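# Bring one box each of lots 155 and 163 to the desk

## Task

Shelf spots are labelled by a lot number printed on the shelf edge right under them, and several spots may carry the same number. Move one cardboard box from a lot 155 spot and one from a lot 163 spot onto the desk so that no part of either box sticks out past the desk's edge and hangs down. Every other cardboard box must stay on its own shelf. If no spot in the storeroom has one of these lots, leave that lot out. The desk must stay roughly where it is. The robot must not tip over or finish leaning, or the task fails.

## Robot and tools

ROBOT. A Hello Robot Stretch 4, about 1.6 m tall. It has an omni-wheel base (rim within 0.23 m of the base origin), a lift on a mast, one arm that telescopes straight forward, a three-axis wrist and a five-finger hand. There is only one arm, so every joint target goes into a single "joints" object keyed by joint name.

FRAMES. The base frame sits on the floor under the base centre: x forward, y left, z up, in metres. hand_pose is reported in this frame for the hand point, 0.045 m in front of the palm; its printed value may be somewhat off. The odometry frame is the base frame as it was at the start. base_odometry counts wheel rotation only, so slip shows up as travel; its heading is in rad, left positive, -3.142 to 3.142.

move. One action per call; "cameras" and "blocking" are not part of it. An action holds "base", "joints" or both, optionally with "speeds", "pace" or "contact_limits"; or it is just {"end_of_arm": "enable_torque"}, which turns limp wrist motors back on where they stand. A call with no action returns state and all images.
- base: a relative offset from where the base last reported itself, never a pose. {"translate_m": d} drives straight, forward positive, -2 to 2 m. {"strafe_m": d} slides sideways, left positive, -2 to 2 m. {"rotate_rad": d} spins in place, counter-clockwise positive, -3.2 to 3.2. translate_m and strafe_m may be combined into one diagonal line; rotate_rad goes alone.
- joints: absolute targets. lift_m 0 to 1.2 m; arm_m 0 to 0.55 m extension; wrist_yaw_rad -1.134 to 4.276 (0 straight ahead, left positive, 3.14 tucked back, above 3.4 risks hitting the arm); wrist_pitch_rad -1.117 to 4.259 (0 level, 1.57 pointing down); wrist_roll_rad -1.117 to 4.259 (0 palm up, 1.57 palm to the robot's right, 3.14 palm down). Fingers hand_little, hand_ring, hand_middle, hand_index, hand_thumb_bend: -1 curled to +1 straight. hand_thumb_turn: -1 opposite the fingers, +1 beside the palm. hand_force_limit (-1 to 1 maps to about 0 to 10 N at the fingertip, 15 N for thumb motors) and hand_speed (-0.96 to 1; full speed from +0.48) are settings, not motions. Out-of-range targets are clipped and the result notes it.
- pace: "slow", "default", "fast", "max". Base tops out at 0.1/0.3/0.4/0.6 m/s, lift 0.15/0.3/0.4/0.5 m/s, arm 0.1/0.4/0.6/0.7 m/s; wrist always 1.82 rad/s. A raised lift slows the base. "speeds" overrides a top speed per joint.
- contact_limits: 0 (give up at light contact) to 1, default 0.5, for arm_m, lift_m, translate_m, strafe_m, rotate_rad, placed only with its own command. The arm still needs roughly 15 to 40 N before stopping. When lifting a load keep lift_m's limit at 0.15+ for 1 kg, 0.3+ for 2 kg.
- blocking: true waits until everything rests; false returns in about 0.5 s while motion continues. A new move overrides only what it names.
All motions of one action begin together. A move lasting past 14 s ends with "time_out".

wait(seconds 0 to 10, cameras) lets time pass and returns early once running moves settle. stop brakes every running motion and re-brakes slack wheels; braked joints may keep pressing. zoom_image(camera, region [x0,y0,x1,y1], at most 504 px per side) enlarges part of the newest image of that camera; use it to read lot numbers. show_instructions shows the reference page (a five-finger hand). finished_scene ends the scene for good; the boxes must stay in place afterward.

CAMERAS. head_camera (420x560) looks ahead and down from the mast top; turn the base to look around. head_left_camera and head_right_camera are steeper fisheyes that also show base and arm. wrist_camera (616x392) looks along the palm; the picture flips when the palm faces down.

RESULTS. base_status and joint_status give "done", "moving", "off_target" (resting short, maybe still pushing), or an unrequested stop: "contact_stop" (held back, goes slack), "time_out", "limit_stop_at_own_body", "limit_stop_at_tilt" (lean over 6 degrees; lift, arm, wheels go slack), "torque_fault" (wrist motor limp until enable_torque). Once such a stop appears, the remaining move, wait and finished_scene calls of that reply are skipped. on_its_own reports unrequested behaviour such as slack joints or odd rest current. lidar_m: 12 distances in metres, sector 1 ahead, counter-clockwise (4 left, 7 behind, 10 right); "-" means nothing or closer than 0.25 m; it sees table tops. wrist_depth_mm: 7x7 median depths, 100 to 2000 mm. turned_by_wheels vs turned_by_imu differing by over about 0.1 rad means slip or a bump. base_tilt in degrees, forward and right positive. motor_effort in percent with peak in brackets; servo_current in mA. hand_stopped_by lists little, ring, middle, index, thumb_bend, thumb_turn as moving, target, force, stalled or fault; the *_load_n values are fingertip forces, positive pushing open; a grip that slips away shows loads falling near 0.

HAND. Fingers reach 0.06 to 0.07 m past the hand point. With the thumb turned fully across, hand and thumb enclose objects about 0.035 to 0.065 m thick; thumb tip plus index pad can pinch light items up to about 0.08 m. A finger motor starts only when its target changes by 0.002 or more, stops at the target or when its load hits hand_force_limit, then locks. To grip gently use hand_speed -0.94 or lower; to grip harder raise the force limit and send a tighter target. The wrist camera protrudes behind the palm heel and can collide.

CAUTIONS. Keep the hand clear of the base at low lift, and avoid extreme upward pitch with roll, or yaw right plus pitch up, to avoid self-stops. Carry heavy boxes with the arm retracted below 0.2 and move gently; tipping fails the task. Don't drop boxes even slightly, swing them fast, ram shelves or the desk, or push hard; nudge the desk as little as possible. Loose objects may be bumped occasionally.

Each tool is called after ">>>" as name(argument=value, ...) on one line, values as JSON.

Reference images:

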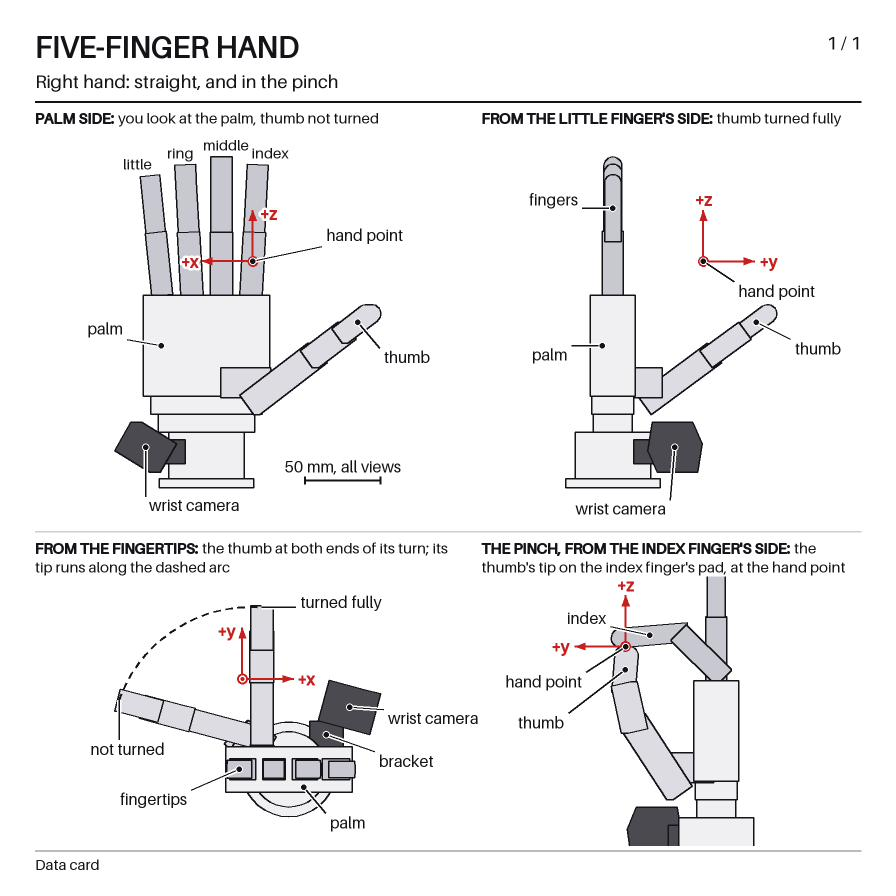

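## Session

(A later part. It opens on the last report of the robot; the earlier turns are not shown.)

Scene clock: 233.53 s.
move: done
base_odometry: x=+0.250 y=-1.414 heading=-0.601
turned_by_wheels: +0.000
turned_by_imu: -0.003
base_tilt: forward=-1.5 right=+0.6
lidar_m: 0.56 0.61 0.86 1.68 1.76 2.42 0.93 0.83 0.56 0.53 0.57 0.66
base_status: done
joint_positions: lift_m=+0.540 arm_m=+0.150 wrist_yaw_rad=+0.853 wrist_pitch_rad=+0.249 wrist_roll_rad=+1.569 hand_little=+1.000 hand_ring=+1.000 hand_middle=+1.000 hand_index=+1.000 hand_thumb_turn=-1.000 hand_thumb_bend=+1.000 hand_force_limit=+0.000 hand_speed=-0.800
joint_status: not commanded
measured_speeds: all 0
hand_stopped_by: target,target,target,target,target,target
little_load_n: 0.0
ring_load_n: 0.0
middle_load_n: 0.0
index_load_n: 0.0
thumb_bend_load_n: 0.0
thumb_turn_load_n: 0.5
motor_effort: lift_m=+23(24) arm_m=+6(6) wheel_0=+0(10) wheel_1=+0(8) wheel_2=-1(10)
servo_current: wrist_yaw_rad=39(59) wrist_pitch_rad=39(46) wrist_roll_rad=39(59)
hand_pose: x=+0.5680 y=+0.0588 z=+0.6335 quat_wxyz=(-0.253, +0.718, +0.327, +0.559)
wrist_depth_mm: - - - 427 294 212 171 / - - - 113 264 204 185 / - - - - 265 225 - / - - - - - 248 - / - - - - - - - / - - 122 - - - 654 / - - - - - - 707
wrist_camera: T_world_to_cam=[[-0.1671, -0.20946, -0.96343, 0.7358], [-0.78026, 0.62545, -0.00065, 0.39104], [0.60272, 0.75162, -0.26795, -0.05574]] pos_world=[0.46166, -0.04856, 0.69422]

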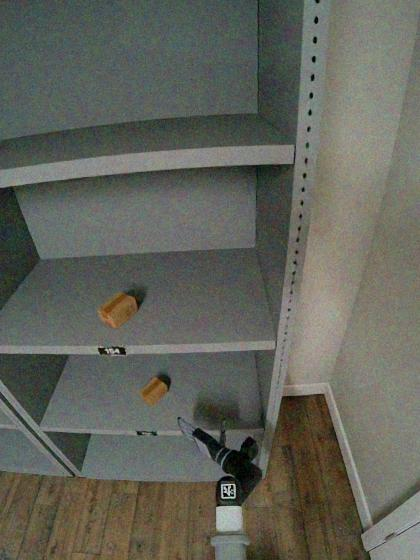

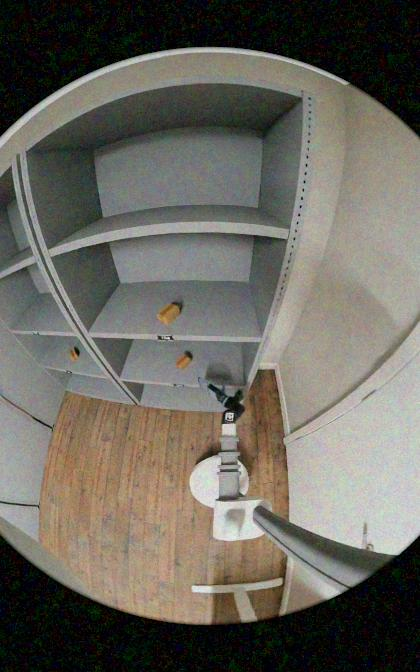

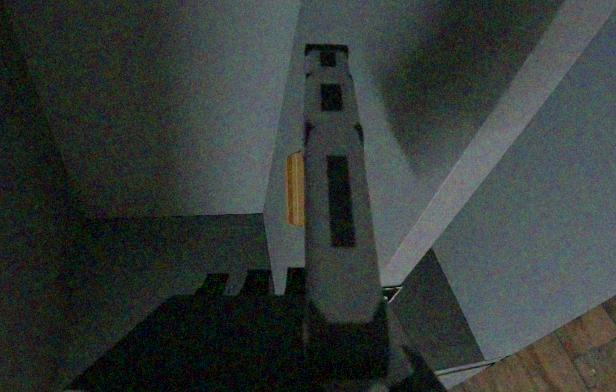

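>>> zoom_image(camera="head_camera", region=[120, 360, 200, 440])

>>> zoom_image(camera="head_camera", region=[160, 380, 280, 500])

>>> zoom_image(camera="wrist_camera", region=[200, 100, 460, 320])

Scaled by 6.300 from the camera's image (finer frame: 1200x1600).

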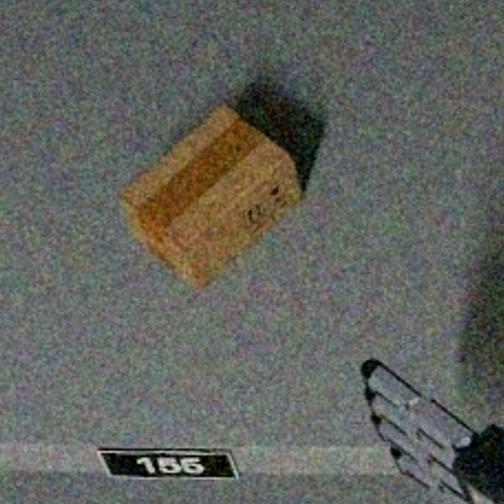

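Scaled by 4.200 from the camera's image (finer frame: 1200x1600).

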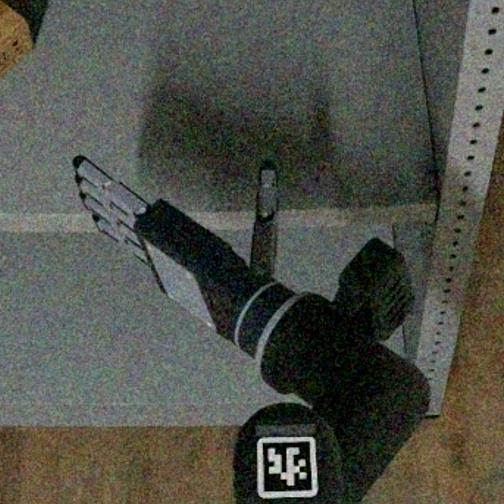

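Scaled by 1.938.

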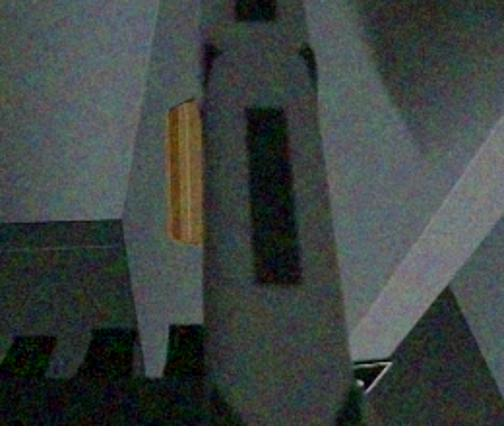

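>>> move(joints={"lift_m": 0.66})

>>> move(joints={"wrist_pitch_rad": 0.785, "wrist_roll_rad": 3.14}, cameras=["head_camera","wrist_camera"])

>>> zoom_image(camera="head_camera", region=[120, 340, 280, 500])

Scene clock: 438.47 s.
move: done
base_odometry: x=+0.250 y=-1.414 heading=-0.601
turned_by_wheels: +0.000
turned_by_imu: -0.001
base_tilt: forward=-1.5 right=+0.5
lidar_m: 0.57 0.59 0.87 1.65 1.74 2.42 0.92 0.79 0.54 0.52 0.56 0.62
base_status: not commanded
joint_positions: lift_m=+0.660 arm_m=+0.150 wrist_yaw_rad=+0.853 wrist_pitch_rad=+0.249 wrist_roll_rad=+1.569 hand_little=+1.000 hand_ring=+1.000 hand_middle=+1.000 hand_index=+1.000 hand_thumb_turn=-1.000 hand_thumb_bend=+1.000 hand_force_limit=+0.000 hand_speed=-0.800
joint_status: all done
measured_speeds: all 0
hand_stopped_by: target,target,target,target,target,target
little_load_n: 0.0
ring_load_n: 0.0
middle_load_n: 0.0
index_load_n: 0.0
thumb_bend_load_n: 0.0
thumb_turn_load_n: 0.5
motor_effort: lift_m=+24(28) arm_m=+6(6) wheel_0=+0(0) wheel_1=+0(1) wheel_2=-1(1)
servo_current: wrist_yaw_rad=46(52) wrist_pitch_rad=39(59) wrist_roll_rad=46(72)
hand_pose: x=+0.5680 y=+0.0588 z=+0.7535 quat_wxyz=(-0.253, +0.718, +0.327, +0.559)
wrist_depth_mm: 370 - - - 459 357 289 / 370 - - 113 462 362 282 / 370 - - - - 364 293 / 366 - - - - 364 301 / 364 - - - - 366 - / 355 - 122 - - 878 - / 351 - - - - - 820
pictures: none

Scene clock: 439.97 s.
move: done
base_odometry: x=+0.250 y=-1.414 heading=-0.601
turned_by_wheels: +0.000
turned_by_imu: -0.001
base_tilt: forward=-1.3 right=+0.5
lidar_m: 0.58 0.59 0.87 1.66 1.76 2.41 0.93 0.83 0.56 0.54 0.56 0.56
base_status: not commanded
joint_positions: lift_m=+0.660 arm_m=+0.150 wrist_yaw_rad=+0.853 wrist_pitch_rad=+0.783 wrist_roll_rad=+3.138 hand_little=+1.000 hand_ring=+1.000 hand_middle=+1.000 hand_index=+1.000 hand_thumb_turn=-1.000 hand_thumb_bend=+1.000 hand_force_limit=+0.000 hand_speed=-0.800
joint_status: all done
measured_speeds: all 0
hand_stopped_by: target,target,target,target,target,target
little_load_n: 0.0
ring_load_n: 0.0
middle_load_n: 0.0
index_load_n: 0.0
thumb_bend_load_n: 0.0
thumb_turn_load_n: 0.0
motor_effort: lift_m=+24(24) arm_m=+6(6) wheel_0=+0(0) wheel_1=+0(1) wheel_2=-1(1)
servo_current: wrist_yaw_rad=39(52) wrist_pitch_rad=39(78) wrist_roll_rad=46(111)
hand_pose: x=+0.4387 y=+0.0488 z=+0.6389 quat_wxyz=(-0.359, +0.865, -0.323, +0.135)
wrist_depth_mm: - - - 707 723 723 741 / 250 - - 114 820 809 820 / 266 283 - - - 931 931 / 310 312 334 - - 1098 1098 / 368 370 364 389 - 1255 1308 / 462 439 122 - - 1499 - / - - - - - - -
wrist_camera: T_world_to_cam=[[-0.76919, 0.63899, 0.00603, 0.32063], [0.43543, 0.5172, 0.73682, -0.70288], [0.4677, 0.56938, -0.67606, 0.36003]] pos_world=[0.38429, -0.04636, 0.75936]

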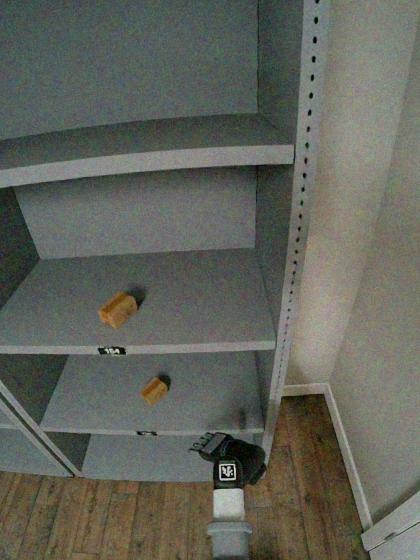

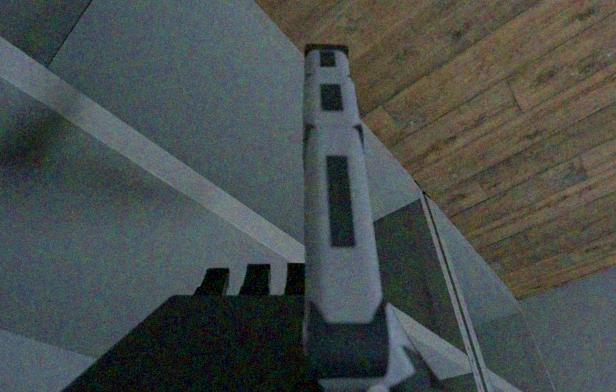

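Scaled by 3.150 from the camera's image (finer frame: 1200x1600).

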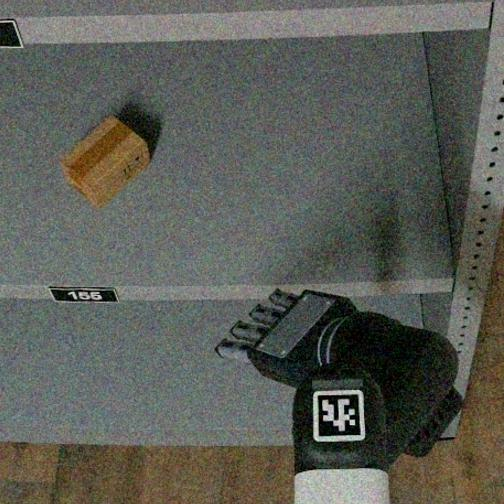

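>>> move(base={"translate_m": 0.303, "strafe_m": 0.221}, pace="slow", cameras=["head_camera","wrist_camera"])

>>> zoom_image(camera="head_camera", region=[120, 340, 280, 500])

>>> zoom_image(camera="wrist_camera", region=[150, 60, 500, 320])

Scene clock: 472.30 s.
move: done
base_odometry: x=+0.624 y=-1.403 heading=-0.601
turned_by_wheels: +0.000
turned_by_imu: -0.001
base_tilt: forward=-1.4 right=+0.6
lidar_m: 0.27 0.27 0.40 1.17 1.52 2.10 1.23 1.08 0.80 0.75 0.41 0.26
base_status: done
joint_positions: lift_m=+0.660 arm_m=+0.150 wrist_yaw_rad=+0.853 wrist_pitch_rad=+0.783 wrist_roll_rad=+3.138 hand_little=+1.000 hand_ring=+1.000 hand_middle=+1.000 hand_index=+1.000 hand_thumb_turn=-1.000 hand_thumb_bend=+1.000 hand_force_limit=+0.000 hand_speed=-0.800
joint_status: not commanded
measured_speeds: all 0
hand_stopped_by: target,target,target,target,target,target
little_load_n: 0.0
ring_load_n: 0.0
middle_load_n: 0.0
index_load_n: 0.0
thumb_bend_load_n: 0.0
thumb_turn_load_n: 0.0
motor_effort: lift_m=+23(24) arm_m=+6(6) wheel_0=+0(5) wheel_1=+2(7) wheel_2=-1(9)
servo_current: wrist_yaw_rad=52(52) wrist_pitch_rad=46(52) wrist_roll_rad=46(65)
hand_pose: x=+0.4387 y=+0.0488 z=+0.6389 quat_wxyz=(-0.359, +0.865, -0.323, +0.135)
wrist_depth_mm: 211 210 211 209 212 216 212 / 235 235 230 183 228 239 244 / 266 268 263 214 272 273 273 / 309 310 312 314 - 317 319 / - 370 359 359 - 379 382 / - - 123 - - 455 - / - - - - - - -
wrist_camera: T_world_to_cam=[[-0.76916, 0.63903, 0.0061, 0.32057], [0.43557, 0.51724, 0.73671, -0.70284], [0.46762, 0.5693, -0.67619, 0.36016]] pos_world=[0.38429, -0.04636, 0.75936]

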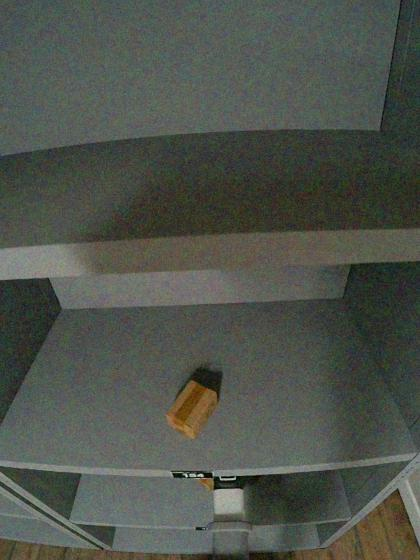

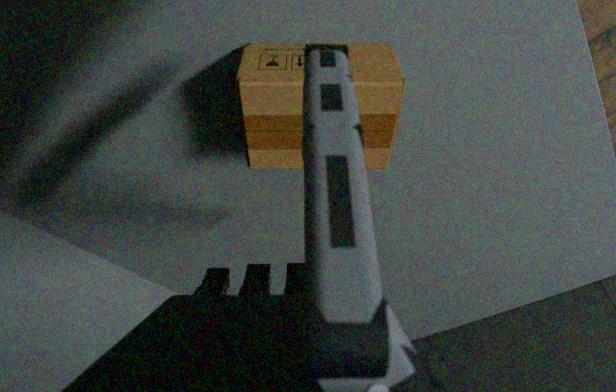

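Scaled by 3.150 from the camera's image (finer frame: 1200x1600).

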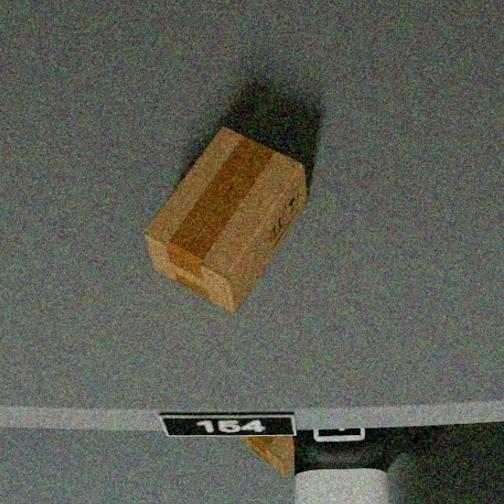

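Scaled by 1.440.

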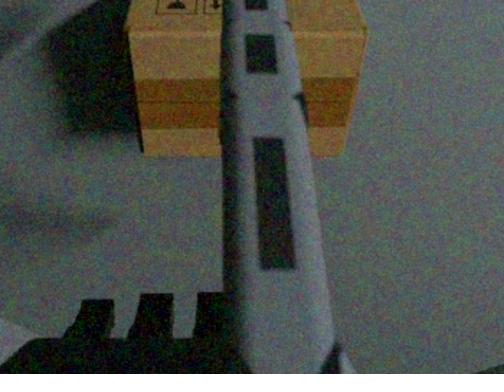

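>>> move(base={"strafe_m": 0.0123}, joints={"arm_m": 0.1575}, pace="slow")

>>> move(joints={"lift_m": 0.615}, pace="slow", contact_limits={"lift_m": 0.2}, cameras=["head_right_camera","wrist_camera"])

Scene clock: 512.13 s.
move: done
base_odometry: x=+0.631 y=-1.392 heading=-0.601
turned_by_wheels: +0.000
turned_by_imu: +0.000
base_tilt: forward=-1.4 right=+0.5
lidar_m: 0.26 0.28 0.41 1.19 1.52 2.06 1.24 1.12 0.82 0.74 0.41 0.30
base_status: done
joint_positions: lift_m=+0.660 arm_m=+0.157 wrist_yaw_rad=+0.853 wrist_pitch_rad=+0.783 wrist_roll_rad=+3.138 hand_little=+1.000 hand_ring=+1.000 hand_middle=+1.000 hand_index=+1.000 hand_thumb_turn=-1.000 hand_thumb_bend=+1.000 hand_force_limit=+0.000 hand_speed=-0.800
joint_status: all done
measured_speeds: all 0
hand_stopped_by: target,target,target,target,target,target
little_load_n: 0.0
ring_load_n: 0.0
middle_load_n: 0.0
index_load_n: 0.0
thumb_bend_load_n: 0.0
thumb_turn_load_n: 0.0
motor_effort: lift_m=+24(24) arm_m=+7(8) wheel_0=+0(6) wheel_1=+2(6) wheel_2=+0(5)
servo_current: wrist_yaw_rad=46(52) wrist_pitch_rad=46(52) wrist_roll_rad=59(59)
hand_pose: x=+0.4461 y=+0.0488 z=+0.6389 quat_wxyz=(-0.359, +0.865, -0.323, +0.135)
wrist_depth_mm: 212 209 206 196 208 216 211 / 233 235 224 175 227 238 245 / 266 267 263 215 271 272 273 / 309 310 312 314 - 319 320 / - 357 359 359 - 379 382 / - - 122 - - 455 - / - - - - - - -
pictures: none

Scene clock: 513.37 s.
move: done
base_odometry: x=+0.631 y=-1.392 heading=-0.601
turned_by_wheels: +0.000
turned_by_imu: +0.000
base_tilt: forward=-1.4 right=+0.5
lidar_m: 0.25 0.28 0.42 1.19 1.52 2.08 1.25 1.10 0.81 0.77 0.41 0.29
base_status: not commanded
joint_positions: lift_m=+0.615 arm_m=+0.157 wrist_yaw_rad=+0.853 wrist_pitch_rad=+0.783 wrist_roll_rad=+3.138 hand_little=+1.000 hand_ring=+1.000 hand_middle=+1.000 hand_index=+1.000 hand_thumb_turn=-1.000 hand_thumb_bend=+1.000 hand_force_limit=+0.000 hand_speed=-0.800
joint_status: all done
measured_speeds: all 0
hand_stopped_by: target,target,target,target,target,target
little_load_n: 0.0
ring_load_n: 0.0
middle_load_n: 0.0
index_load_n: 0.0
thumb_bend_load_n: 0.0
thumb_turn_load_n: 0.0
motor_effort: lift_m=+14(23) arm_m=+6(7) wheel_0=+0(0) wheel_1=+2(2) wheel_2=+0(0)
servo_current: wrist_yaw_rad=39(52) wrist_pitch_rad=39(46) wrist_roll_rad=52(52)
contact_limits: lift_m 0.2
hand_pose: x=+0.4461 y=+0.0488 z=+0.5947 quat_wxyz=(-0.359, +0.865, -0.323, +0.135)
wrist_depth_mm: 166 170 168 165 169 173 173 / 186 187 179 143 162 190 186 / 213 214 163 154 155 217 218 / 255 249 242 179 - 254 255 / 294 296 287 289 - 304 306 / - 351 123 - - 379 384 / - - - - - - -
wrist_camera: T_world_to_cam=[[-0.76916, 0.63903, 0.0061, 0.32654], [0.43557, 0.51724, 0.73671, -0.6735], [0.46762, 0.5693, -0.67619, 0.32681]] pos_world=[0.39169, -0.04636, 0.71516]

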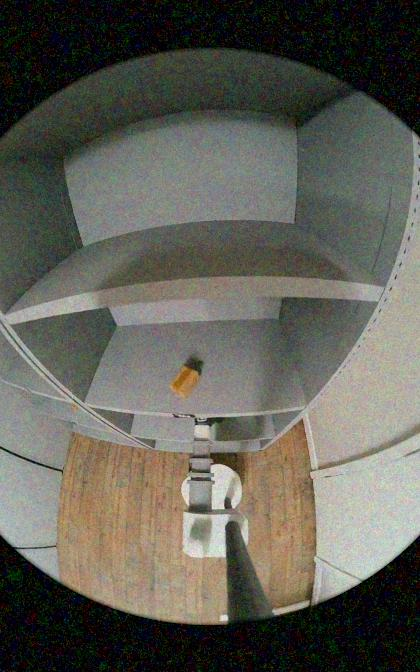

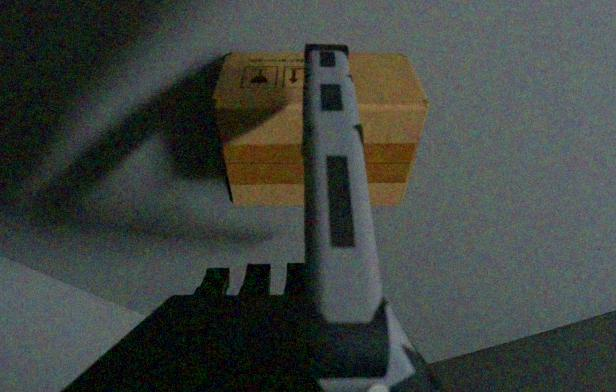

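>>> move(joints={"lift_m": 0.594}, pace="slow", contact_limits={"lift_m": 0.2}, cameras=["wrist_camera"])

Scene clock: 528.43 s.
move: done
base_odometry: x=+0.631 y=-1.392 heading=-0.601
turned_by_wheels: +0.000
turned_by_imu: -0.001
base_tilt: forward=-1.4 right=+0.6
lidar_m: 0.26 0.28 0.40 1.19 1.52 2.09 1.26 1.13 0.80 0.77 0.42 0.29
base_status: not commanded
joint_positions: lift_m=+0.594 arm_m=+0.157 wrist_yaw_rad=+0.853 wrist_pitch_rad=+0.783 wrist_roll_rad=+3.138 hand_little=+1.000 hand_ring=+1.000 hand_middle=+1.000 hand_index=+1.000 hand_thumb_turn=-1.000 hand_thumb_bend=+1.000 hand_force_limit=+0.000 hand_speed=-0.800
joint_status: all done
measured_speeds: all 0
hand_stopped_by: target,target,target,target,target,target
little_load_n: 0.0
ring_load_n: 0.0
middle_load_n: 0.0
index_load_n: 0.5
thumb_bend_load_n: 0.0
thumb_turn_load_n: 0.0
motor_effort: lift_m=+14(18) arm_m=+6(7) wheel_0=+0(0) wheel_1=+2(2) wheel_2=+0(1)
servo_current: wrist_yaw_rad=46(52) wrist_pitch_rad=39(46) wrist_roll_rad=39(65)
contact_limits: lift_m 0.2
hand_pose: x=+0.4461 y=+0.0488 z=+0.5737 quat_wxyz=(-0.359, +0.865, -0.323, +0.135)
wrist_depth_mm: 148 150 147 148 149 149 - / 163 168 160 142 159 167 167 / 187 189 136 - 133 191 191 / 218 219 206 - - 224 224 / 259 260 253 254 - 267 270 / 307 309 123 - - 336 338 / - - - - - - -
wrist_camera: T_world_to_cam=[[-0.76916, 0.63903, 0.0061, 0.32666], [0.43557, 0.51724, 0.73671, -0.65803], [0.46762, 0.5693, -0.67619, 0.31261]] pos_world=[0.39169, -0.04636, 0.69416]

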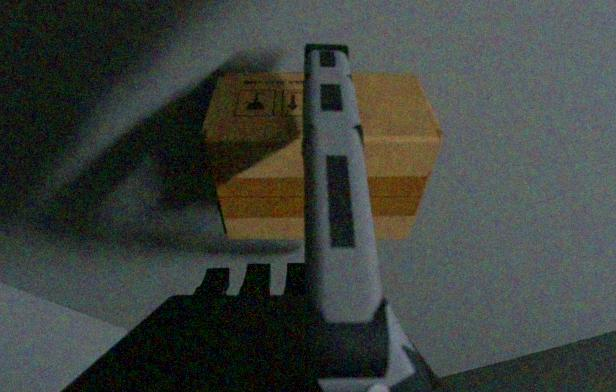

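>>> move(joints={"hand_force_limit": -0.5, "hand_speed": -0.93, "hand_index": 0.0, "hand_middle": 0.0, "hand_thumb_bend": 0.0}, cameras=["wrist_camera"])

Scene clock: 546.87 s.
move: off_target
base_odometry: x=+0.631 y=-1.392 heading=-0.601
turned_by_wheels: +0.000
turned_by_imu: -0.002
base_tilt: forward=-1.2 right=+0.5
lidar_m: 0.26 0.28 0.40 1.18 1.50 2.07 1.24 1.14 0.82 0.75 0.41 0.31
base_status: not commanded
joint_positions: lift_m=+0.594 arm_m=+0.157 wrist_yaw_rad=+0.853 wrist_pitch_rad=+0.783 wrist_roll_rad=+3.138 hand_little=+1.000 hand_ring=+1.000 hand_middle=+0.306 hand_index=+0.286 hand_thumb_turn=-1.000 hand_thumb_bend=+0.638 hand_force_limit=-0.500 hand_speed=-0.930
joint_status: hand_middle off_target (ended at +0.306, target +0.000); hand_index off_target (ended at +0.286, target +0.000); hand_thumb_bend off_target (ended at +0.638, target +0.000); the others done
measured_speeds: all 0
hand_stopped_by: target,target,force,force,force,target
little_load_n: 0.0
ring_load_n: 0.0
middle_load_n: 2.0
index_load_n: 2.5
thumb_bend_load_n: 4.5
thumb_turn_load_n: 0.5
motor_effort: lift_m=+14(14) arm_m=+6(7) wheel_0=+0(0) wheel_1=+2(2) wheel_2=+0(1)
servo_current: wrist_yaw_rad=46(59) wrist_pitch_rad=39(46) wrist_roll_rad=72(72)
contact_limits: lift_m 0.2
hand_pose: x=+0.4461 y=+0.0488 z=+0.5737 quat_wxyz=(-0.359, +0.865, -0.323, +0.135)
wrist_depth_mm: 148 147 148 148 148 148 - / 163 168 161 158 159 167 167 / 186 188 140 - 136 191 191 / 218 218 206 - - 224 224 / 259 260 252 173 - 266 270 / 307 307 122 123 - 334 338 / - - - - - - -
wrist_camera: T_world_to_cam=[[-0.76919, 0.63899, 0.00605, 0.32671], [0.43552, 0.51728, 0.73671, -0.65801], [0.46762, 0.5693, -0.67619, 0.31261]] pos_world=[0.39169, -0.04636, 0.69416]

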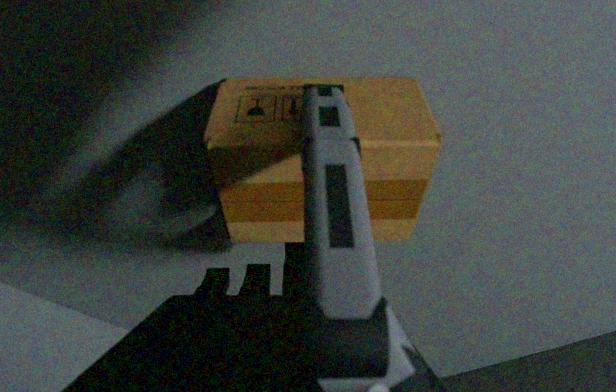

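>>> move(joints={"hand_force_limit": 0.0, "hand_index": -0.2, "hand_middle": -0.2, "hand_thumb_bend": -0.2})

>>> move(joints={"lift_m": 0.62}, speeds={"lift_m": 0.05}, cameras=["wrist_camera","head_left_camera"])

Scene clock: 560.40 s.
move: off_target
base_odometry: x=+0.631 y=-1.392 heading=-0.601
turned_by_wheels: +0.000
turned_by_imu: -0.001
base_tilt: forward=-1.3 right=+0.6
lidar_m: 0.25 0.27 0.40 1.22 1.51 2.11 1.24 1.12 0.80 0.76 0.42 0.29
base_status: not commanded
joint_positions: lift_m=+0.594 arm_m=+0.157 wrist_yaw_rad=+0.853 wrist_pitch_rad=+0.783 wrist_roll_rad=+3.138 hand_little=+1.000 hand_ring=+1.000 hand_middle=+0.288 hand_index=+0.268 hand_thumb_turn=-1.000 hand_thumb_bend=+0.638 hand_force_limit=+0.000 hand_speed=-0.930
joint_status: hand_middle off_target (ended at +0.288, target -0.200); hand_index off_target (ended at +0.268, target -0.200); hand_thumb_bend off_target (ended at +0.638, target -0.200); the others done
measured_speeds: all 0
hand_stopped_by: target,target,force,force,force,target
little_load_n: 0.0
ring_load_n: 0.0
middle_load_n: 5.0
index_load_n: 5.0
thumb_bend_load_n: 9.0
thumb_turn_load_n: 0.5
motor_effort: lift_m=+14(14) arm_m=+6(7) wheel_0=+0(0) wheel_1=+2(2) wheel_2=+0(1)
servo_current: wrist_yaw_rad=46(52) wrist_pitch_rad=46(46) wrist_roll_rad=33(65)
contact_limits: lift_m 0.2
hand_pose: x=+0.4461 y=+0.0488 z=+0.5737 quat_wxyz=(-0.359, +0.865, -0.323, +0.135)
wrist_depth_mm: 148 150 147 148 148 149 - / 163 168 161 157 159 167 167 / 187 189 139 - 134 191 191 / 217 218 206 - - 223 224 / 260 260 252 173 - 267 270 / 307 307 123 123 - 334 338 / - - - - - - -
pictures: none

Scene clock: 561.37 s.
move: done
base_odometry: x=+0.631 y=-1.392 heading=-0.601
turned_by_wheels: +0.000
turned_by_imu: +0.000
base_tilt: forward=-1.3 right=+0.4
lidar_m: 0.27 0.28 0.40 1.19 1.51 2.08 1.24 1.12 0.80 0.75 0.41 0.29
base_status: not commanded
joint_positions: lift_m=+0.620 arm_m=+0.157 wrist_yaw_rad=+0.853 wrist_pitch_rad=+0.784 wrist_roll_rad=+3.138 hand_little=+1.000 hand_ring=+1.000 hand_middle=+0.288 hand_index=+0.268 hand_thumb_turn=-1.000 hand_thumb_bend=+0.638 hand_force_limit=+0.000 hand_speed=-0.930
joint_status: all done
measured_speeds: all 0
hand_stopped_by: target,target,force,force,force,target
little_load_n: 0.0
ring_load_n: 0.0
middle_load_n: 5.0
index_load_n: 5.0
thumb_bend_load_n: 8.5
thumb_turn_load_n: 0.5
motor_effort: lift_m=+24(28) arm_m=+7(7) wheel_0=+0(0) wheel_1=+2(2) wheel_2=+0(0)
servo_current: wrist_yaw_rad=46(52) wrist_pitch_rad=39(46) wrist_roll_rad=46(52)
hand_pose: x=+0.4461 y=+0.0487 z=+0.5988 quat_wxyz=(-0.359, +0.865, -0.323, +0.135)
wrist_depth_mm: 172 174 172 173 173 176 177 / 190 191 184 157 186 195 195 / 217 218 139 - 134 229 222 / 253 253 239 - - 259 260 / 301 301 293 170 - 310 314 / - 342 123 123 - 389 392 / - - - - - - -
pictures: head_left_camera, wrist_camera
wrist_camera: T_world_to_cam=[[-0.76916, 0.63903, 0.00613, 0.32648], [0.43575, 0.51742, 0.73648, -0.67642], [0.46746, 0.56914, -0.67644, 0.32982]] pos_world=[0.39169, -0.04635, 0.71926]

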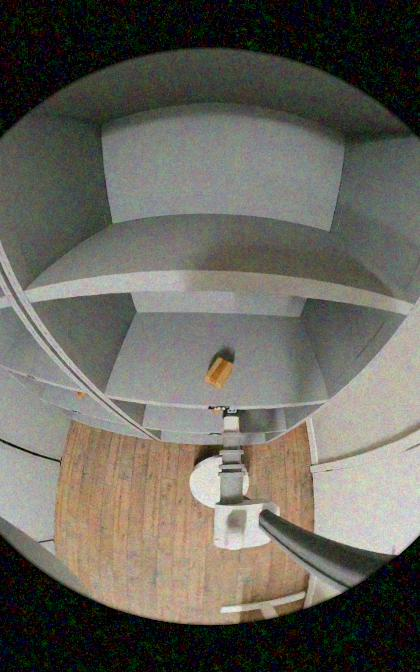

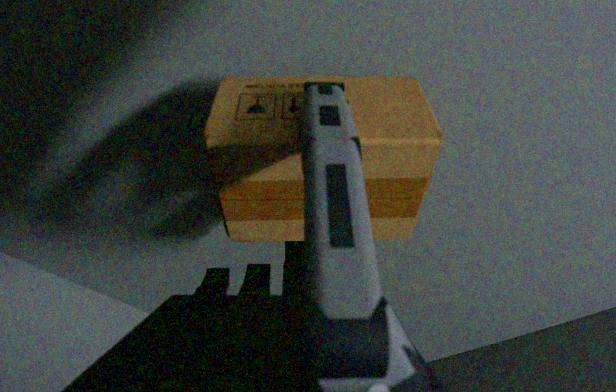

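>>> move(joints={"lift_m": 0.655}, speeds={"lift_m": 0.1})

>>> move(base={"translate_m": -0.45}, pace="slow", cameras=["wrist_camera","head_camera"])

Scene clock: 583.87 s.
move: done
base_odometry: x=+0.631 y=-1.392 heading=-0.601
turned_by_wheels: +0.000
turned_by_imu: -0.001
base_tilt: forward=-1.3 right=+0.4
lidar_m: 0.25 0.27 0.42 1.18 1.52 2.07 1.25 1.11 0.78 0.77 0.41 0.29
base_status: not commanded
joint_positions: lift_m=+0.655 arm_m=+0.157 wrist_yaw_rad=+0.853 wrist_pitch_rad=+0.784 wrist_roll_rad=+3.138 hand_little=+1.000 hand_ring=+1.000 hand_middle=+0.288 hand_index=+0.268 hand_thumb_turn=-1.000 hand_thumb_bend=+0.638 hand_force_limit=+0.000 hand_speed=-0.930
joint_status: all done
measured_speeds: all 0
hand_stopped_by: target,target,force,force,force,target
little_load_n: 0.0
ring_load_n: 0.0
middle_load_n: 5.0
index_load_n: 5.0
thumb_bend_load_n: 8.5
thumb_turn_load_n: 0.5
motor_effort: lift_m=+24(29) arm_m=+7(7) wheel_0=+0(0) wheel_1=+2(2) wheel_2=+0(0)
servo_current: wrist_yaw_rad=46(59) wrist_pitch_rad=39(46) wrist_roll_rad=59(65)
hand_pose: x=+0.4461 y=+0.0487 z=+0.6338 quat_wxyz=(-0.359, +0.865, -0.323, +0.135)
wrist_depth_mm: 206 204 205 206 206 211 211 / 229 229 224 157 222 233 233 / 259 262 139 - 134 267 266 / 301 303 286 - - 310 312 / - 362 349 170 - 373 375 / - - 122 123 - 442 - / - - - - - - -
pictures: none

Scene clock: 589.67 s.
move: done
base_odometry: x=+0.260 y=-1.138 heading=-0.601
turned_by_wheels: +0.000
turned_by_imu: -0.001
base_tilt: forward=-1.4 right=+0.6
lidar_m: 0.71 0.75 1.04 1.44 1.50 2.09 0.78 0.78 0.76 0.77 0.82 0.76
base_status: done
joint_positions: lift_m=+0.655 arm_m=+0.157 wrist_yaw_rad=+0.853 wrist_pitch_rad=+0.784 wrist_roll_rad=+3.138 hand_little=+1.000 hand_ring=+1.000 hand_middle=+0.288 hand_index=+0.268 hand_thumb_turn=-1.000 hand_thumb_bend=+0.638 hand_force_limit=+0.000 hand_speed=-0.930
joint_status: not commanded
measured_speeds: all 0
hand_stopped_by: target,target,force,force,force,target
little_load_n: 0.0
ring_load_n: 0.0
middle_load_n: 5.0
index_load_n: 5.0
thumb_bend_load_n: 8.5
thumb_turn_load_n: 0.5
motor_effort: lift_m=+24(24) arm_m=+6(7) wheel_0=+0(6) wheel_1=-1(6) wheel_2=+1(10)
servo_current: wrist_yaw_rad=46(59) wrist_pitch_rad=46(52) wrist_roll_rad=52(65)
hand_pose: x=+0.4461 y=+0.0487 z=+0.6338 quat_wxyz=(-0.359, +0.865, -0.323, +0.135)
wrist_depth_mm: - - 707 723 723 723 732 / - - 723 157 768 809 809 / - - 134 - 134 931 931 / 342 - 148 - - 1078 1078 / 359 392 198 170 - 1308 1281 / 445 427 123 123 - - - / - - - - - - -
pictures: head_camera, wrist_camera
wrist_camera: T_world_to_cam=[[-0.76916, 0.63903, 0.00613, 0.32627], [0.43579, 0.51746, 0.73643, -0.70217], [0.46742, 0.5691, -0.67649, 0.35354]] pos_world=[0.39169, -0.04635, 0.75426]

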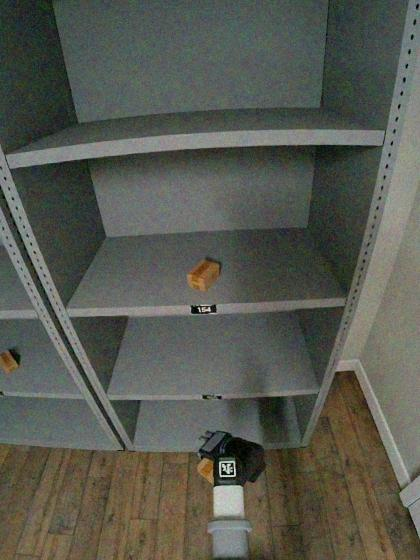

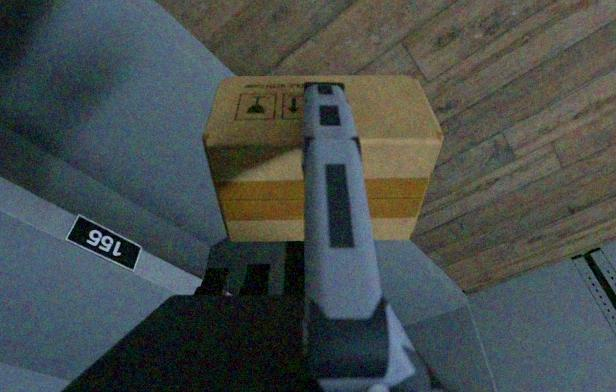

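>>> move(base={"translate_m": -0.95, "strafe_m": 0.74}, cameras=[])

>>> move(base={"rotate_rad": -1.571}, joints={"lift_m": 0.9}, pace="slow", cameras=["wrist_camera","head_camera","head_right_camera"])

Scene clock: 603.20 s.
move: done
base_odometry: x=-0.106 y=+0.009 heading=-0.601
turned_by_wheels: +0.000
turned_by_imu: -0.002
base_tilt: forward=-1.3 right=+0.6
lidar_m: 1.66 1.04 0.75 0.71 0.74 1.03 2.56 1.10 0.81 0.75 1.58 1.77
base_status: done
joint_positions: lift_m=+0.655 arm_m=+0.157 wrist_yaw_rad=+0.853 wrist_pitch_rad=+0.784 wrist_roll_rad=+3.139 hand_little=+1.000 hand_ring=+1.000 hand_middle=+0.288 hand_index=+0.268 hand_thumb_turn=-1.000 hand_thumb_bend=+0.638 hand_force_limit=+0.000 hand_speed=-0.930
joint_status: not commanded
measured_speeds: all 0
hand_stopped_by: target,target,force,force,force,target
little_load_n: 0.0
ring_load_n: 0.0
middle_load_n: 5.0
index_load_n: 5.0
thumb_bend_load_n: 8.5
thumb_turn_load_n: 0.5
motor_effort: lift_m=+23(24) arm_m=+6(6) wheel_0=+0(10) wheel_1=+0(5) wheel_2=-2(10)
servo_current: wrist_yaw_rad=52(59) wrist_pitch_rad=46(46) wrist_roll_rad=46(65)
hand_pose: x=+0.4461 y=+0.0487 z=+0.6339 quat_wxyz=(-0.359, +0.865, -0.323, +0.135)
wrist_depth_mm: 715 715 723 715 715 723 732 / 788 798 788 157 768 809 809 / 891 917 139 - 134 904 - / 1060 1060 1008 - - - - / 1182 1255 1255 170 - - - / - - 122 123 - - - / - - - - - - -

Scene clock: 606.07 s.
move: done
base_odometry: x=-0.106 y=+0.009 heading=-2.172
turned_by_wheels: -1.571
turned_by_imu: -1.570
base_tilt: forward=-1.5 right=+0.5
lidar_m: 0.74 1.60 1.76 1.66 1.03 0.76 0.69 0.74 1.01 2.58 1.11 0.80
base_status: done
joint_positions: lift_m=+0.900 arm_m=+0.157 wrist_yaw_rad=+0.853 wrist_pitch_rad=+0.784 wrist_roll_rad=+3.139 hand_little=+1.000 hand_ring=+1.000 hand_middle=+0.288 hand_index=+0.268 hand_thumb_turn=-1.000 hand_thumb_bend=+0.638 hand_force_limit=+0.000 hand_speed=-0.930
joint_status: all done
measured_speeds: all 0
hand_stopped_by: target,target,force,force,force,target
little_load_n: 0.0
ring_load_n: 0.0
middle_load_n: 5.0
index_load_n: 5.0
thumb_bend_load_n: 8.5
thumb_turn_load_n: 1.0
motor_effort: lift_m=+24(29) arm_m=+6(6) wheel_0=-1(7) wheel_1=-1(6) wheel_2=+1(9)
servo_current: wrist_yaw_rad=46(52) wrist_pitch_rad=39(52) wrist_roll_rad=46(65)
hand_pose: x=+0.4461 y=+0.0487 z=+0.8788 quat_wxyz=(-0.359, +0.865, -0.323, +0.135)
wrist_depth_mm: 946 946 946 946 960 960 960 / 1060 1060 1042 156 1008 1078 1078 / 1138 1205 139 - 134 1229 1229 / 392 1366 1308 - - 1397 1430 / - - 1537 170 - 1661 1576 / - - 122 123 - - - / - - - - - - -
pictures: head_camera, head_right_camera, wrist_camera
wrist_camera: T_world_to_cam=[[-0.76925, 0.63892, 0.00618, 0.32482], [0.43574, 0.51749, 0.73643, -0.88262], [0.46732, 0.5692, -0.67648, 0.51928]] pos_world=[0.39179, -0.04635, 0.99926]

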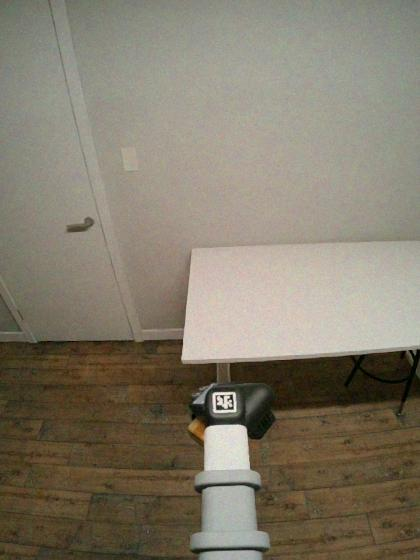

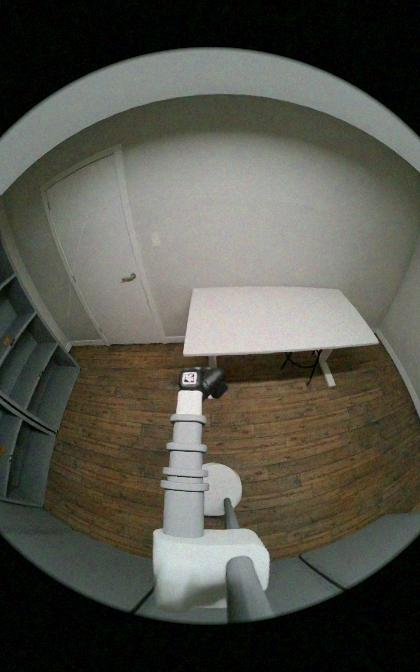

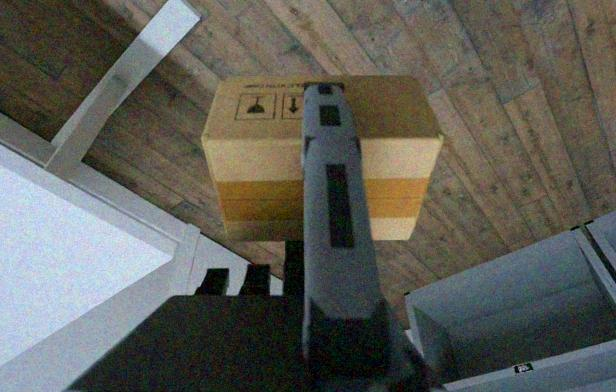

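>>> move(base={"translate_m": 0.42, "strafe_m": -0.35}, cameras=["wrist_camera","head_camera"])

Scene clock: 619.37 s.
move: done
base_odometry: x=-0.632 y=-0.139 heading=-2.172
turned_by_wheels: +0.000
turned_by_imu: -0.001
base_tilt: forward=-1.4 right=+0.6
lidar_m: 0.31 0.35 0.52 2.02 1.59 1.19 1.12 1.19 1.63 2.19 0.52 0.36
base_status: done
joint_positions: lift_m=+0.900 arm_m=+0.157 wrist_yaw_rad=+0.853 wrist_pitch_rad=+0.784 wrist_roll_rad=+3.139 hand_little=+1.000 hand_ring=+1.000 hand_middle=+0.288 hand_index=+0.268 hand_thumb_turn=-1.000 hand_thumb_bend=+0.638 hand_force_limit=+0.000 hand_speed=-0.930
joint_status: not commanded
measured_speeds: all 0
hand_stopped_by: target,target,force,force,force,target
little_load_n: 0.0
ring_load_n: 0.0
middle_load_n: 5.0
index_load_n: 5.0
thumb_bend_load_n: 9.0
thumb_turn_load_n: 0.5
motor_effort: lift_m=+23(24) arm_m=+6(6) wheel_0=-2(11) wheel_1=-1(5) wheel_2=+2(10)
servo_current: wrist_yaw_rad=46(59) wrist_pitch_rad=39(46) wrist_roll_rad=39(72)
hand_pose: x=+0.4461 y=+0.0487 z=+0.8789 quat_wxyz=(-0.359, +0.865, -0.323, +0.135)
wrist_depth_mm: 262 264 262 262 264 276 976 / 289 291 286 156 282 297 1078 / 330 332 139 - 134 340 1229 / 373 387 362 - - 394 1336 / - - 170 170 - - 1756 / - - 122 123 - - - / - - - - - - -
pictures: head_camera, wrist_camera
wrist_camera: T_world_to_cam=[[-0.76925, 0.63892, 0.00618, 0.32482], [0.43574, 0.51749, 0.73643, -0.8827], [0.46732, 0.5692, -0.67648, 0.51934]] pos_world=[0.39179, -0.04635, 0.99936]

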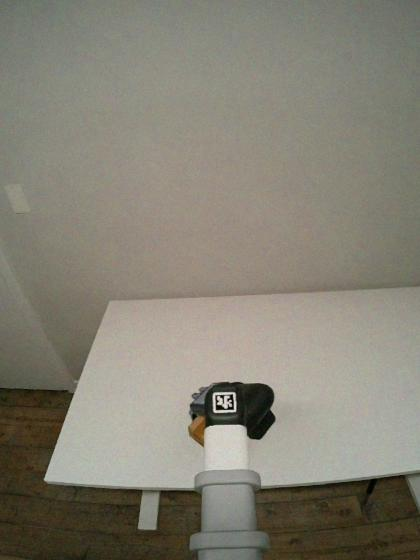

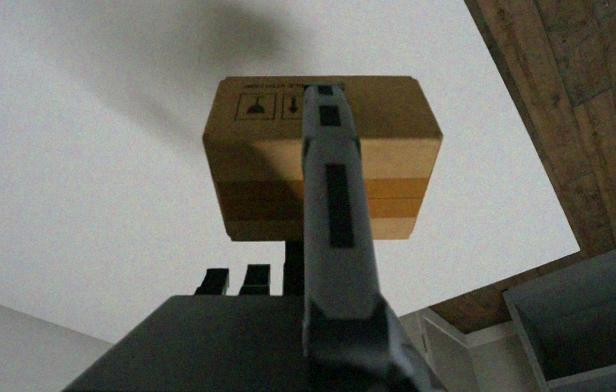

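>>> move(joints={"lift_m": 0.81, "arm_m": 0.25}, pace="slow", cameras=["wrist_camera"])

Scene clock: 630.40 s.
move: done
base_odometry: x=-0.632 y=-0.139 heading=-2.172
turned_by_wheels: +0.000
turned_by_imu: -0.001
base_tilt: forward=-1.4 right=+0.5
lidar_m: 0.32 0.37 0.48 2.03 1.63 1.17 1.12 1.18 1.63 2.21 0.47 0.35
base_status: not commanded
joint_positions: lift_m=+0.810 arm_m=+0.250 wrist_yaw_rad=+0.853 wrist_pitch_rad=+0.784 wrist_roll_rad=+3.139 hand_little=+1.000 hand_ring=+1.000 hand_middle=+0.288 hand_index=+0.268 hand_thumb_turn=-1.000 hand_thumb_bend=+0.638 hand_force_limit=+0.000 hand_speed=-0.930
joint_status: all done
measured_speeds: all 0
hand_stopped_by: target,target,force,force,force,target
little_load_n: 0.0
ring_load_n: 0.0
middle_load_n: 5.0
index_load_n: 5.0
thumb_bend_load_n: 8.5
thumb_turn_load_n: 1.0
motor_effort: lift_m=+14(19) arm_m=+7(9) wheel_0=-1(2) wheel_1=-1(2) wheel_2=+2(2)
servo_current: wrist_yaw_rad=52(59) wrist_pitch_rad=39(52) wrist_roll_rad=39(65)
hand_pose: x=+0.5386 y=+0.0487 z=+0.7896 quat_wxyz=(-0.359, +0.865, -0.323, +0.135)
wrist_depth_mm: 176 177 175 176 176 181 180 / 194 195 192 150 189 199 199 / 220 223 139 - 134 228 228 / 257 259 244 - - 265 266 / 307 309 309 170 - 317 320 / 382 364 123 123 - 377 384 / - - - - - - -
wrist_camera: T_world_to_cam=[[-0.76925, 0.63892, 0.00618, 0.39645], [0.43574, 0.51749, 0.73643, -0.85727], [0.46732, 0.5692, -0.67648, 0.41582]] pos_world=[0.48419, -0.04635, 0.91016]

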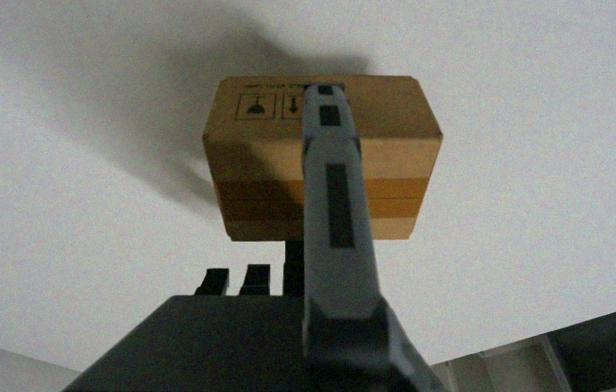

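>>> move(joints={"lift_m": 0.7855}, speeds={"lift_m": 0.03}, contact_limits={"lift_m": 0.1}, cameras=["wrist_camera"])

Scene clock: 644.83 s.
move: done
base_odometry: x=-0.632 y=-0.139 heading=-2.172
turned_by_wheels: +0.000
turned_by_imu: -0.001
base_tilt: forward=-1.3 right=+0.3
lidar_m: 0.32 0.36 0.49 2.03 1.58 1.16 1.13 1.18 1.62 2.20 0.49 0.36
base_status: not commanded
joint_positions: lift_m=+0.786 arm_m=+0.250 wrist_yaw_rad=+0.853 wrist_pitch_rad=+0.784 wrist_roll_rad=+3.139 hand_little=+1.000 hand_ring=+1.000 hand_middle=+0.288 hand_index=+0.268 hand_thumb_turn=-1.000 hand_thumb_bend=+0.638 hand_force_limit=+0.000 hand_speed=-0.930
joint_status: all done
measured_speeds: all 0
hand_stopped_by: target,target,force,force,force,target
little_load_n: 0.0
ring_load_n: 0.0
middle_load_n: 5.0
index_load_n: 5.0
thumb_bend_load_n: 9.0
thumb_turn_load_n: 0.5
motor_effort: lift_m=+14(18) arm_m=+6(7) wheel_0=-1(2) wheel_1=-1(2) wheel_2=+2(2)
servo_current: wrist_yaw_rad=39(59) wrist_pitch_rad=39(46) wrist_roll_rad=33(65)
contact_limits: lift_m 0.1
hand_pose: x=+0.5386 y=+0.0487 z=+0.7651 quat_wxyz=(-0.359, +0.865, -0.323, +0.135)
wrist_depth_mm: 152 151 152 152 153 156 - / 168 169 166 150 163 172 172 / 192 193 139 - 134 197 196 / 223 224 212 - - 229 230 / 266 267 257 172 - 274 278 / 330 315 123 123 - 343 347 / - - - - - - -
wrist_camera: T_world_to_cam=[[-0.76925, 0.63892, 0.00618, 0.39661], [0.43574, 0.51749, 0.73643, -0.83915], [0.46732, 0.5692, -0.67648, 0.39918]] pos_world=[0.48419, -0.04635, 0.88556]

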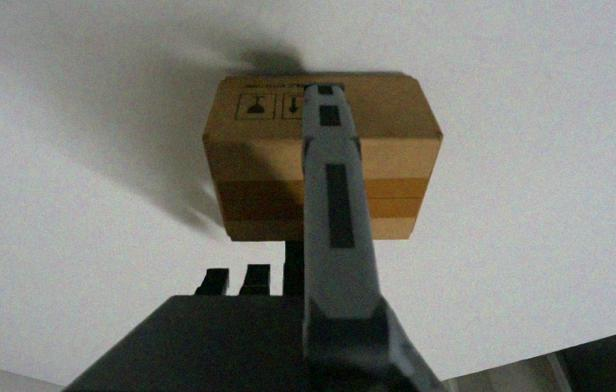

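>>> move(joints={"lift_m": 0.7822}, speeds={"lift_m": 0.02}, contact_limits={"lift_m": 0.05}, cameras=["wrist_camera"])

Scene clock: 650.07 s.
move: done
base_odometry: x=-0.632 y=-0.139 heading=-2.172
turned_by_wheels: +0.000
turned_by_imu: -0.001
base_tilt: forward=-1.4 right=+0.4
lidar_m: 0.34 0.35 0.51 2.03 1.65 1.18 1.12 1.20 1.63 2.20 0.49 0.36
base_status: not commanded
joint_positions: lift_m=+0.783 arm_m=+0.250 wrist_yaw_rad=+0.853 wrist_pitch_rad=+0.784 wrist_roll_rad=+3.139 hand_little=+1.000 hand_ring=+1.000 hand_middle=+0.288 hand_index=+0.268 hand_thumb_turn=-1.000 hand_thumb_bend=+0.638 hand_force_limit=+0.000 hand_speed=-0.930
joint_status: all done
measured_speeds: all 0
hand_stopped_by: target,target,force,force,force,target
little_load_n: 0.0
ring_load_n: 0.0
middle_load_n: 5.0
index_load_n: 5.0
thumb_bend_load_n: 9.0
thumb_turn_load_n: 0.5
motor_effort: lift_m=+14(15) arm_m=+6(7) wheel_0=-2(2) wheel_1=-1(2) wheel_2=+2(2)
servo_current: wrist_yaw_rad=46(52) wrist_pitch_rad=46(46) wrist_roll_rad=46(65)
contact_limits: lift_m 0.05
hand_pose: x=+0.5386 y=+0.0487 z=+0.7618 quat_wxyz=(-0.359, +0.865, -0.323, +0.135)
wrist_depth_mm: 148 147 148 146 150 153 - / 168 166 159 151 157 169 168 / 187 189 139 - 134 193 193 / 218 220 206 - - 224 225 / 260 262 253 170 - 268 271 / 324 309 123 123 - 336 342 / 404 - - - - - 1661
wrist_camera: T_world_to_cam=[[-0.76925, 0.63892, 0.00618, 0.39663], [0.43574, 0.51749, 0.73643, -0.83672], [0.46732, 0.5692, -0.67648, 0.39695]] pos_world=[0.48419, -0.04635, 0.88226]

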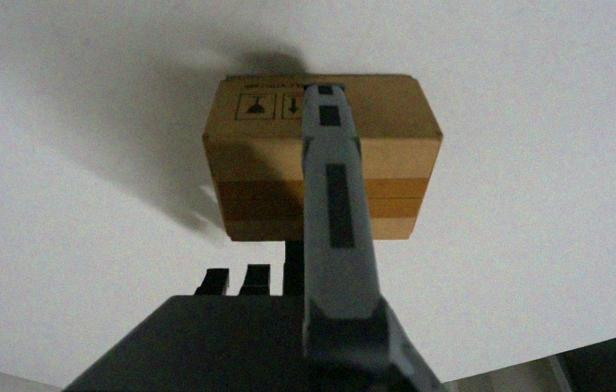

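>>> move(joints={"lift_m": 0.7808}, speeds={"lift_m": 0.02}, contact_limits={"lift_m": 0.05}, cameras=["wrist_camera"])

>>> zoom_image(camera="wrist_camera", region=[180, 50, 480, 260])

Scene clock: 656.80 s.
move: done
base_odometry: x=-0.632 y=-0.139 heading=-2.172
turned_by_wheels: +0.000
turned_by_imu: -0.001
base_tilt: forward=-1.3 right=+0.6
lidar_m: 0.32 0.36 0.51 2.01 1.61 1.14 1.12 1.19 1.66 2.19 0.46 0.36
base_status: not commanded
joint_positions: lift_m=+0.781 arm_m=+0.250 wrist_yaw_rad=+0.853 wrist_pitch_rad=+0.784 wrist_roll_rad=+3.139 hand_little=+1.000 hand_ring=+1.000 hand_middle=+0.288 hand_index=+0.268 hand_thumb_turn=-1.000 hand_thumb_bend=+0.638 hand_force_limit=+0.000 hand_speed=-0.930
joint_status: all done
measured_speeds: all 0
hand_stopped_by: target,target,force,force,force,target
little_load_n: 0.0
ring_load_n: 0.0
middle_load_n: 5.0
index_load_n: 5.0
thumb_bend_load_n: 8.5
thumb_turn_load_n: 0.5
motor_effort: lift_m=+14(17) arm_m=+6(7) wheel_0=-2(2) wheel_1=-1(1) wheel_2=+2(2)
servo_current: wrist_yaw_rad=46(46) wrist_pitch_rad=39(46) wrist_roll_rad=59(65)
contact_limits: lift_m 0.05
hand_pose: x=+0.5386 y=+0.0488 z=+0.7604 quat_wxyz=(-0.359, +0.865, -0.323, +0.135)
wrist_depth_mm: 146 147 147 145 148 152 - / 167 165 158 150 157 167 167 / 186 188 139 - 134 192 191 / 217 219 206 - - 223 224 / 259 262 252 170 - 267 270 / 322 309 123 123 - 334 340 / 402 - - - - - 1576
wrist_camera: T_world_to_cam=[[-0.76922, 0.63895, 0.00623, 0.39658], [0.43578, 0.51745, 0.73643, -0.83579], [0.46732, 0.5692, -0.67648, 0.39607]] pos_world=[0.48419, -0.04635, 0.88096]

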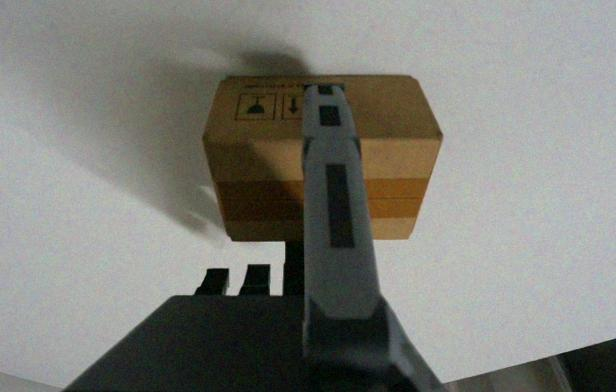

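Scaled by 1.680.

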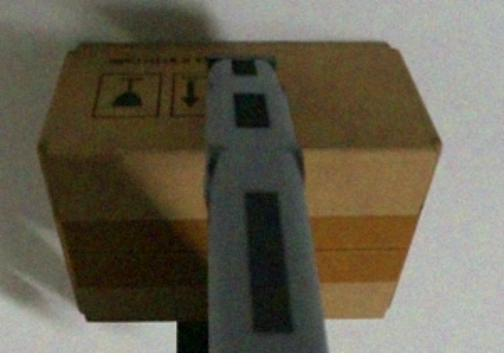

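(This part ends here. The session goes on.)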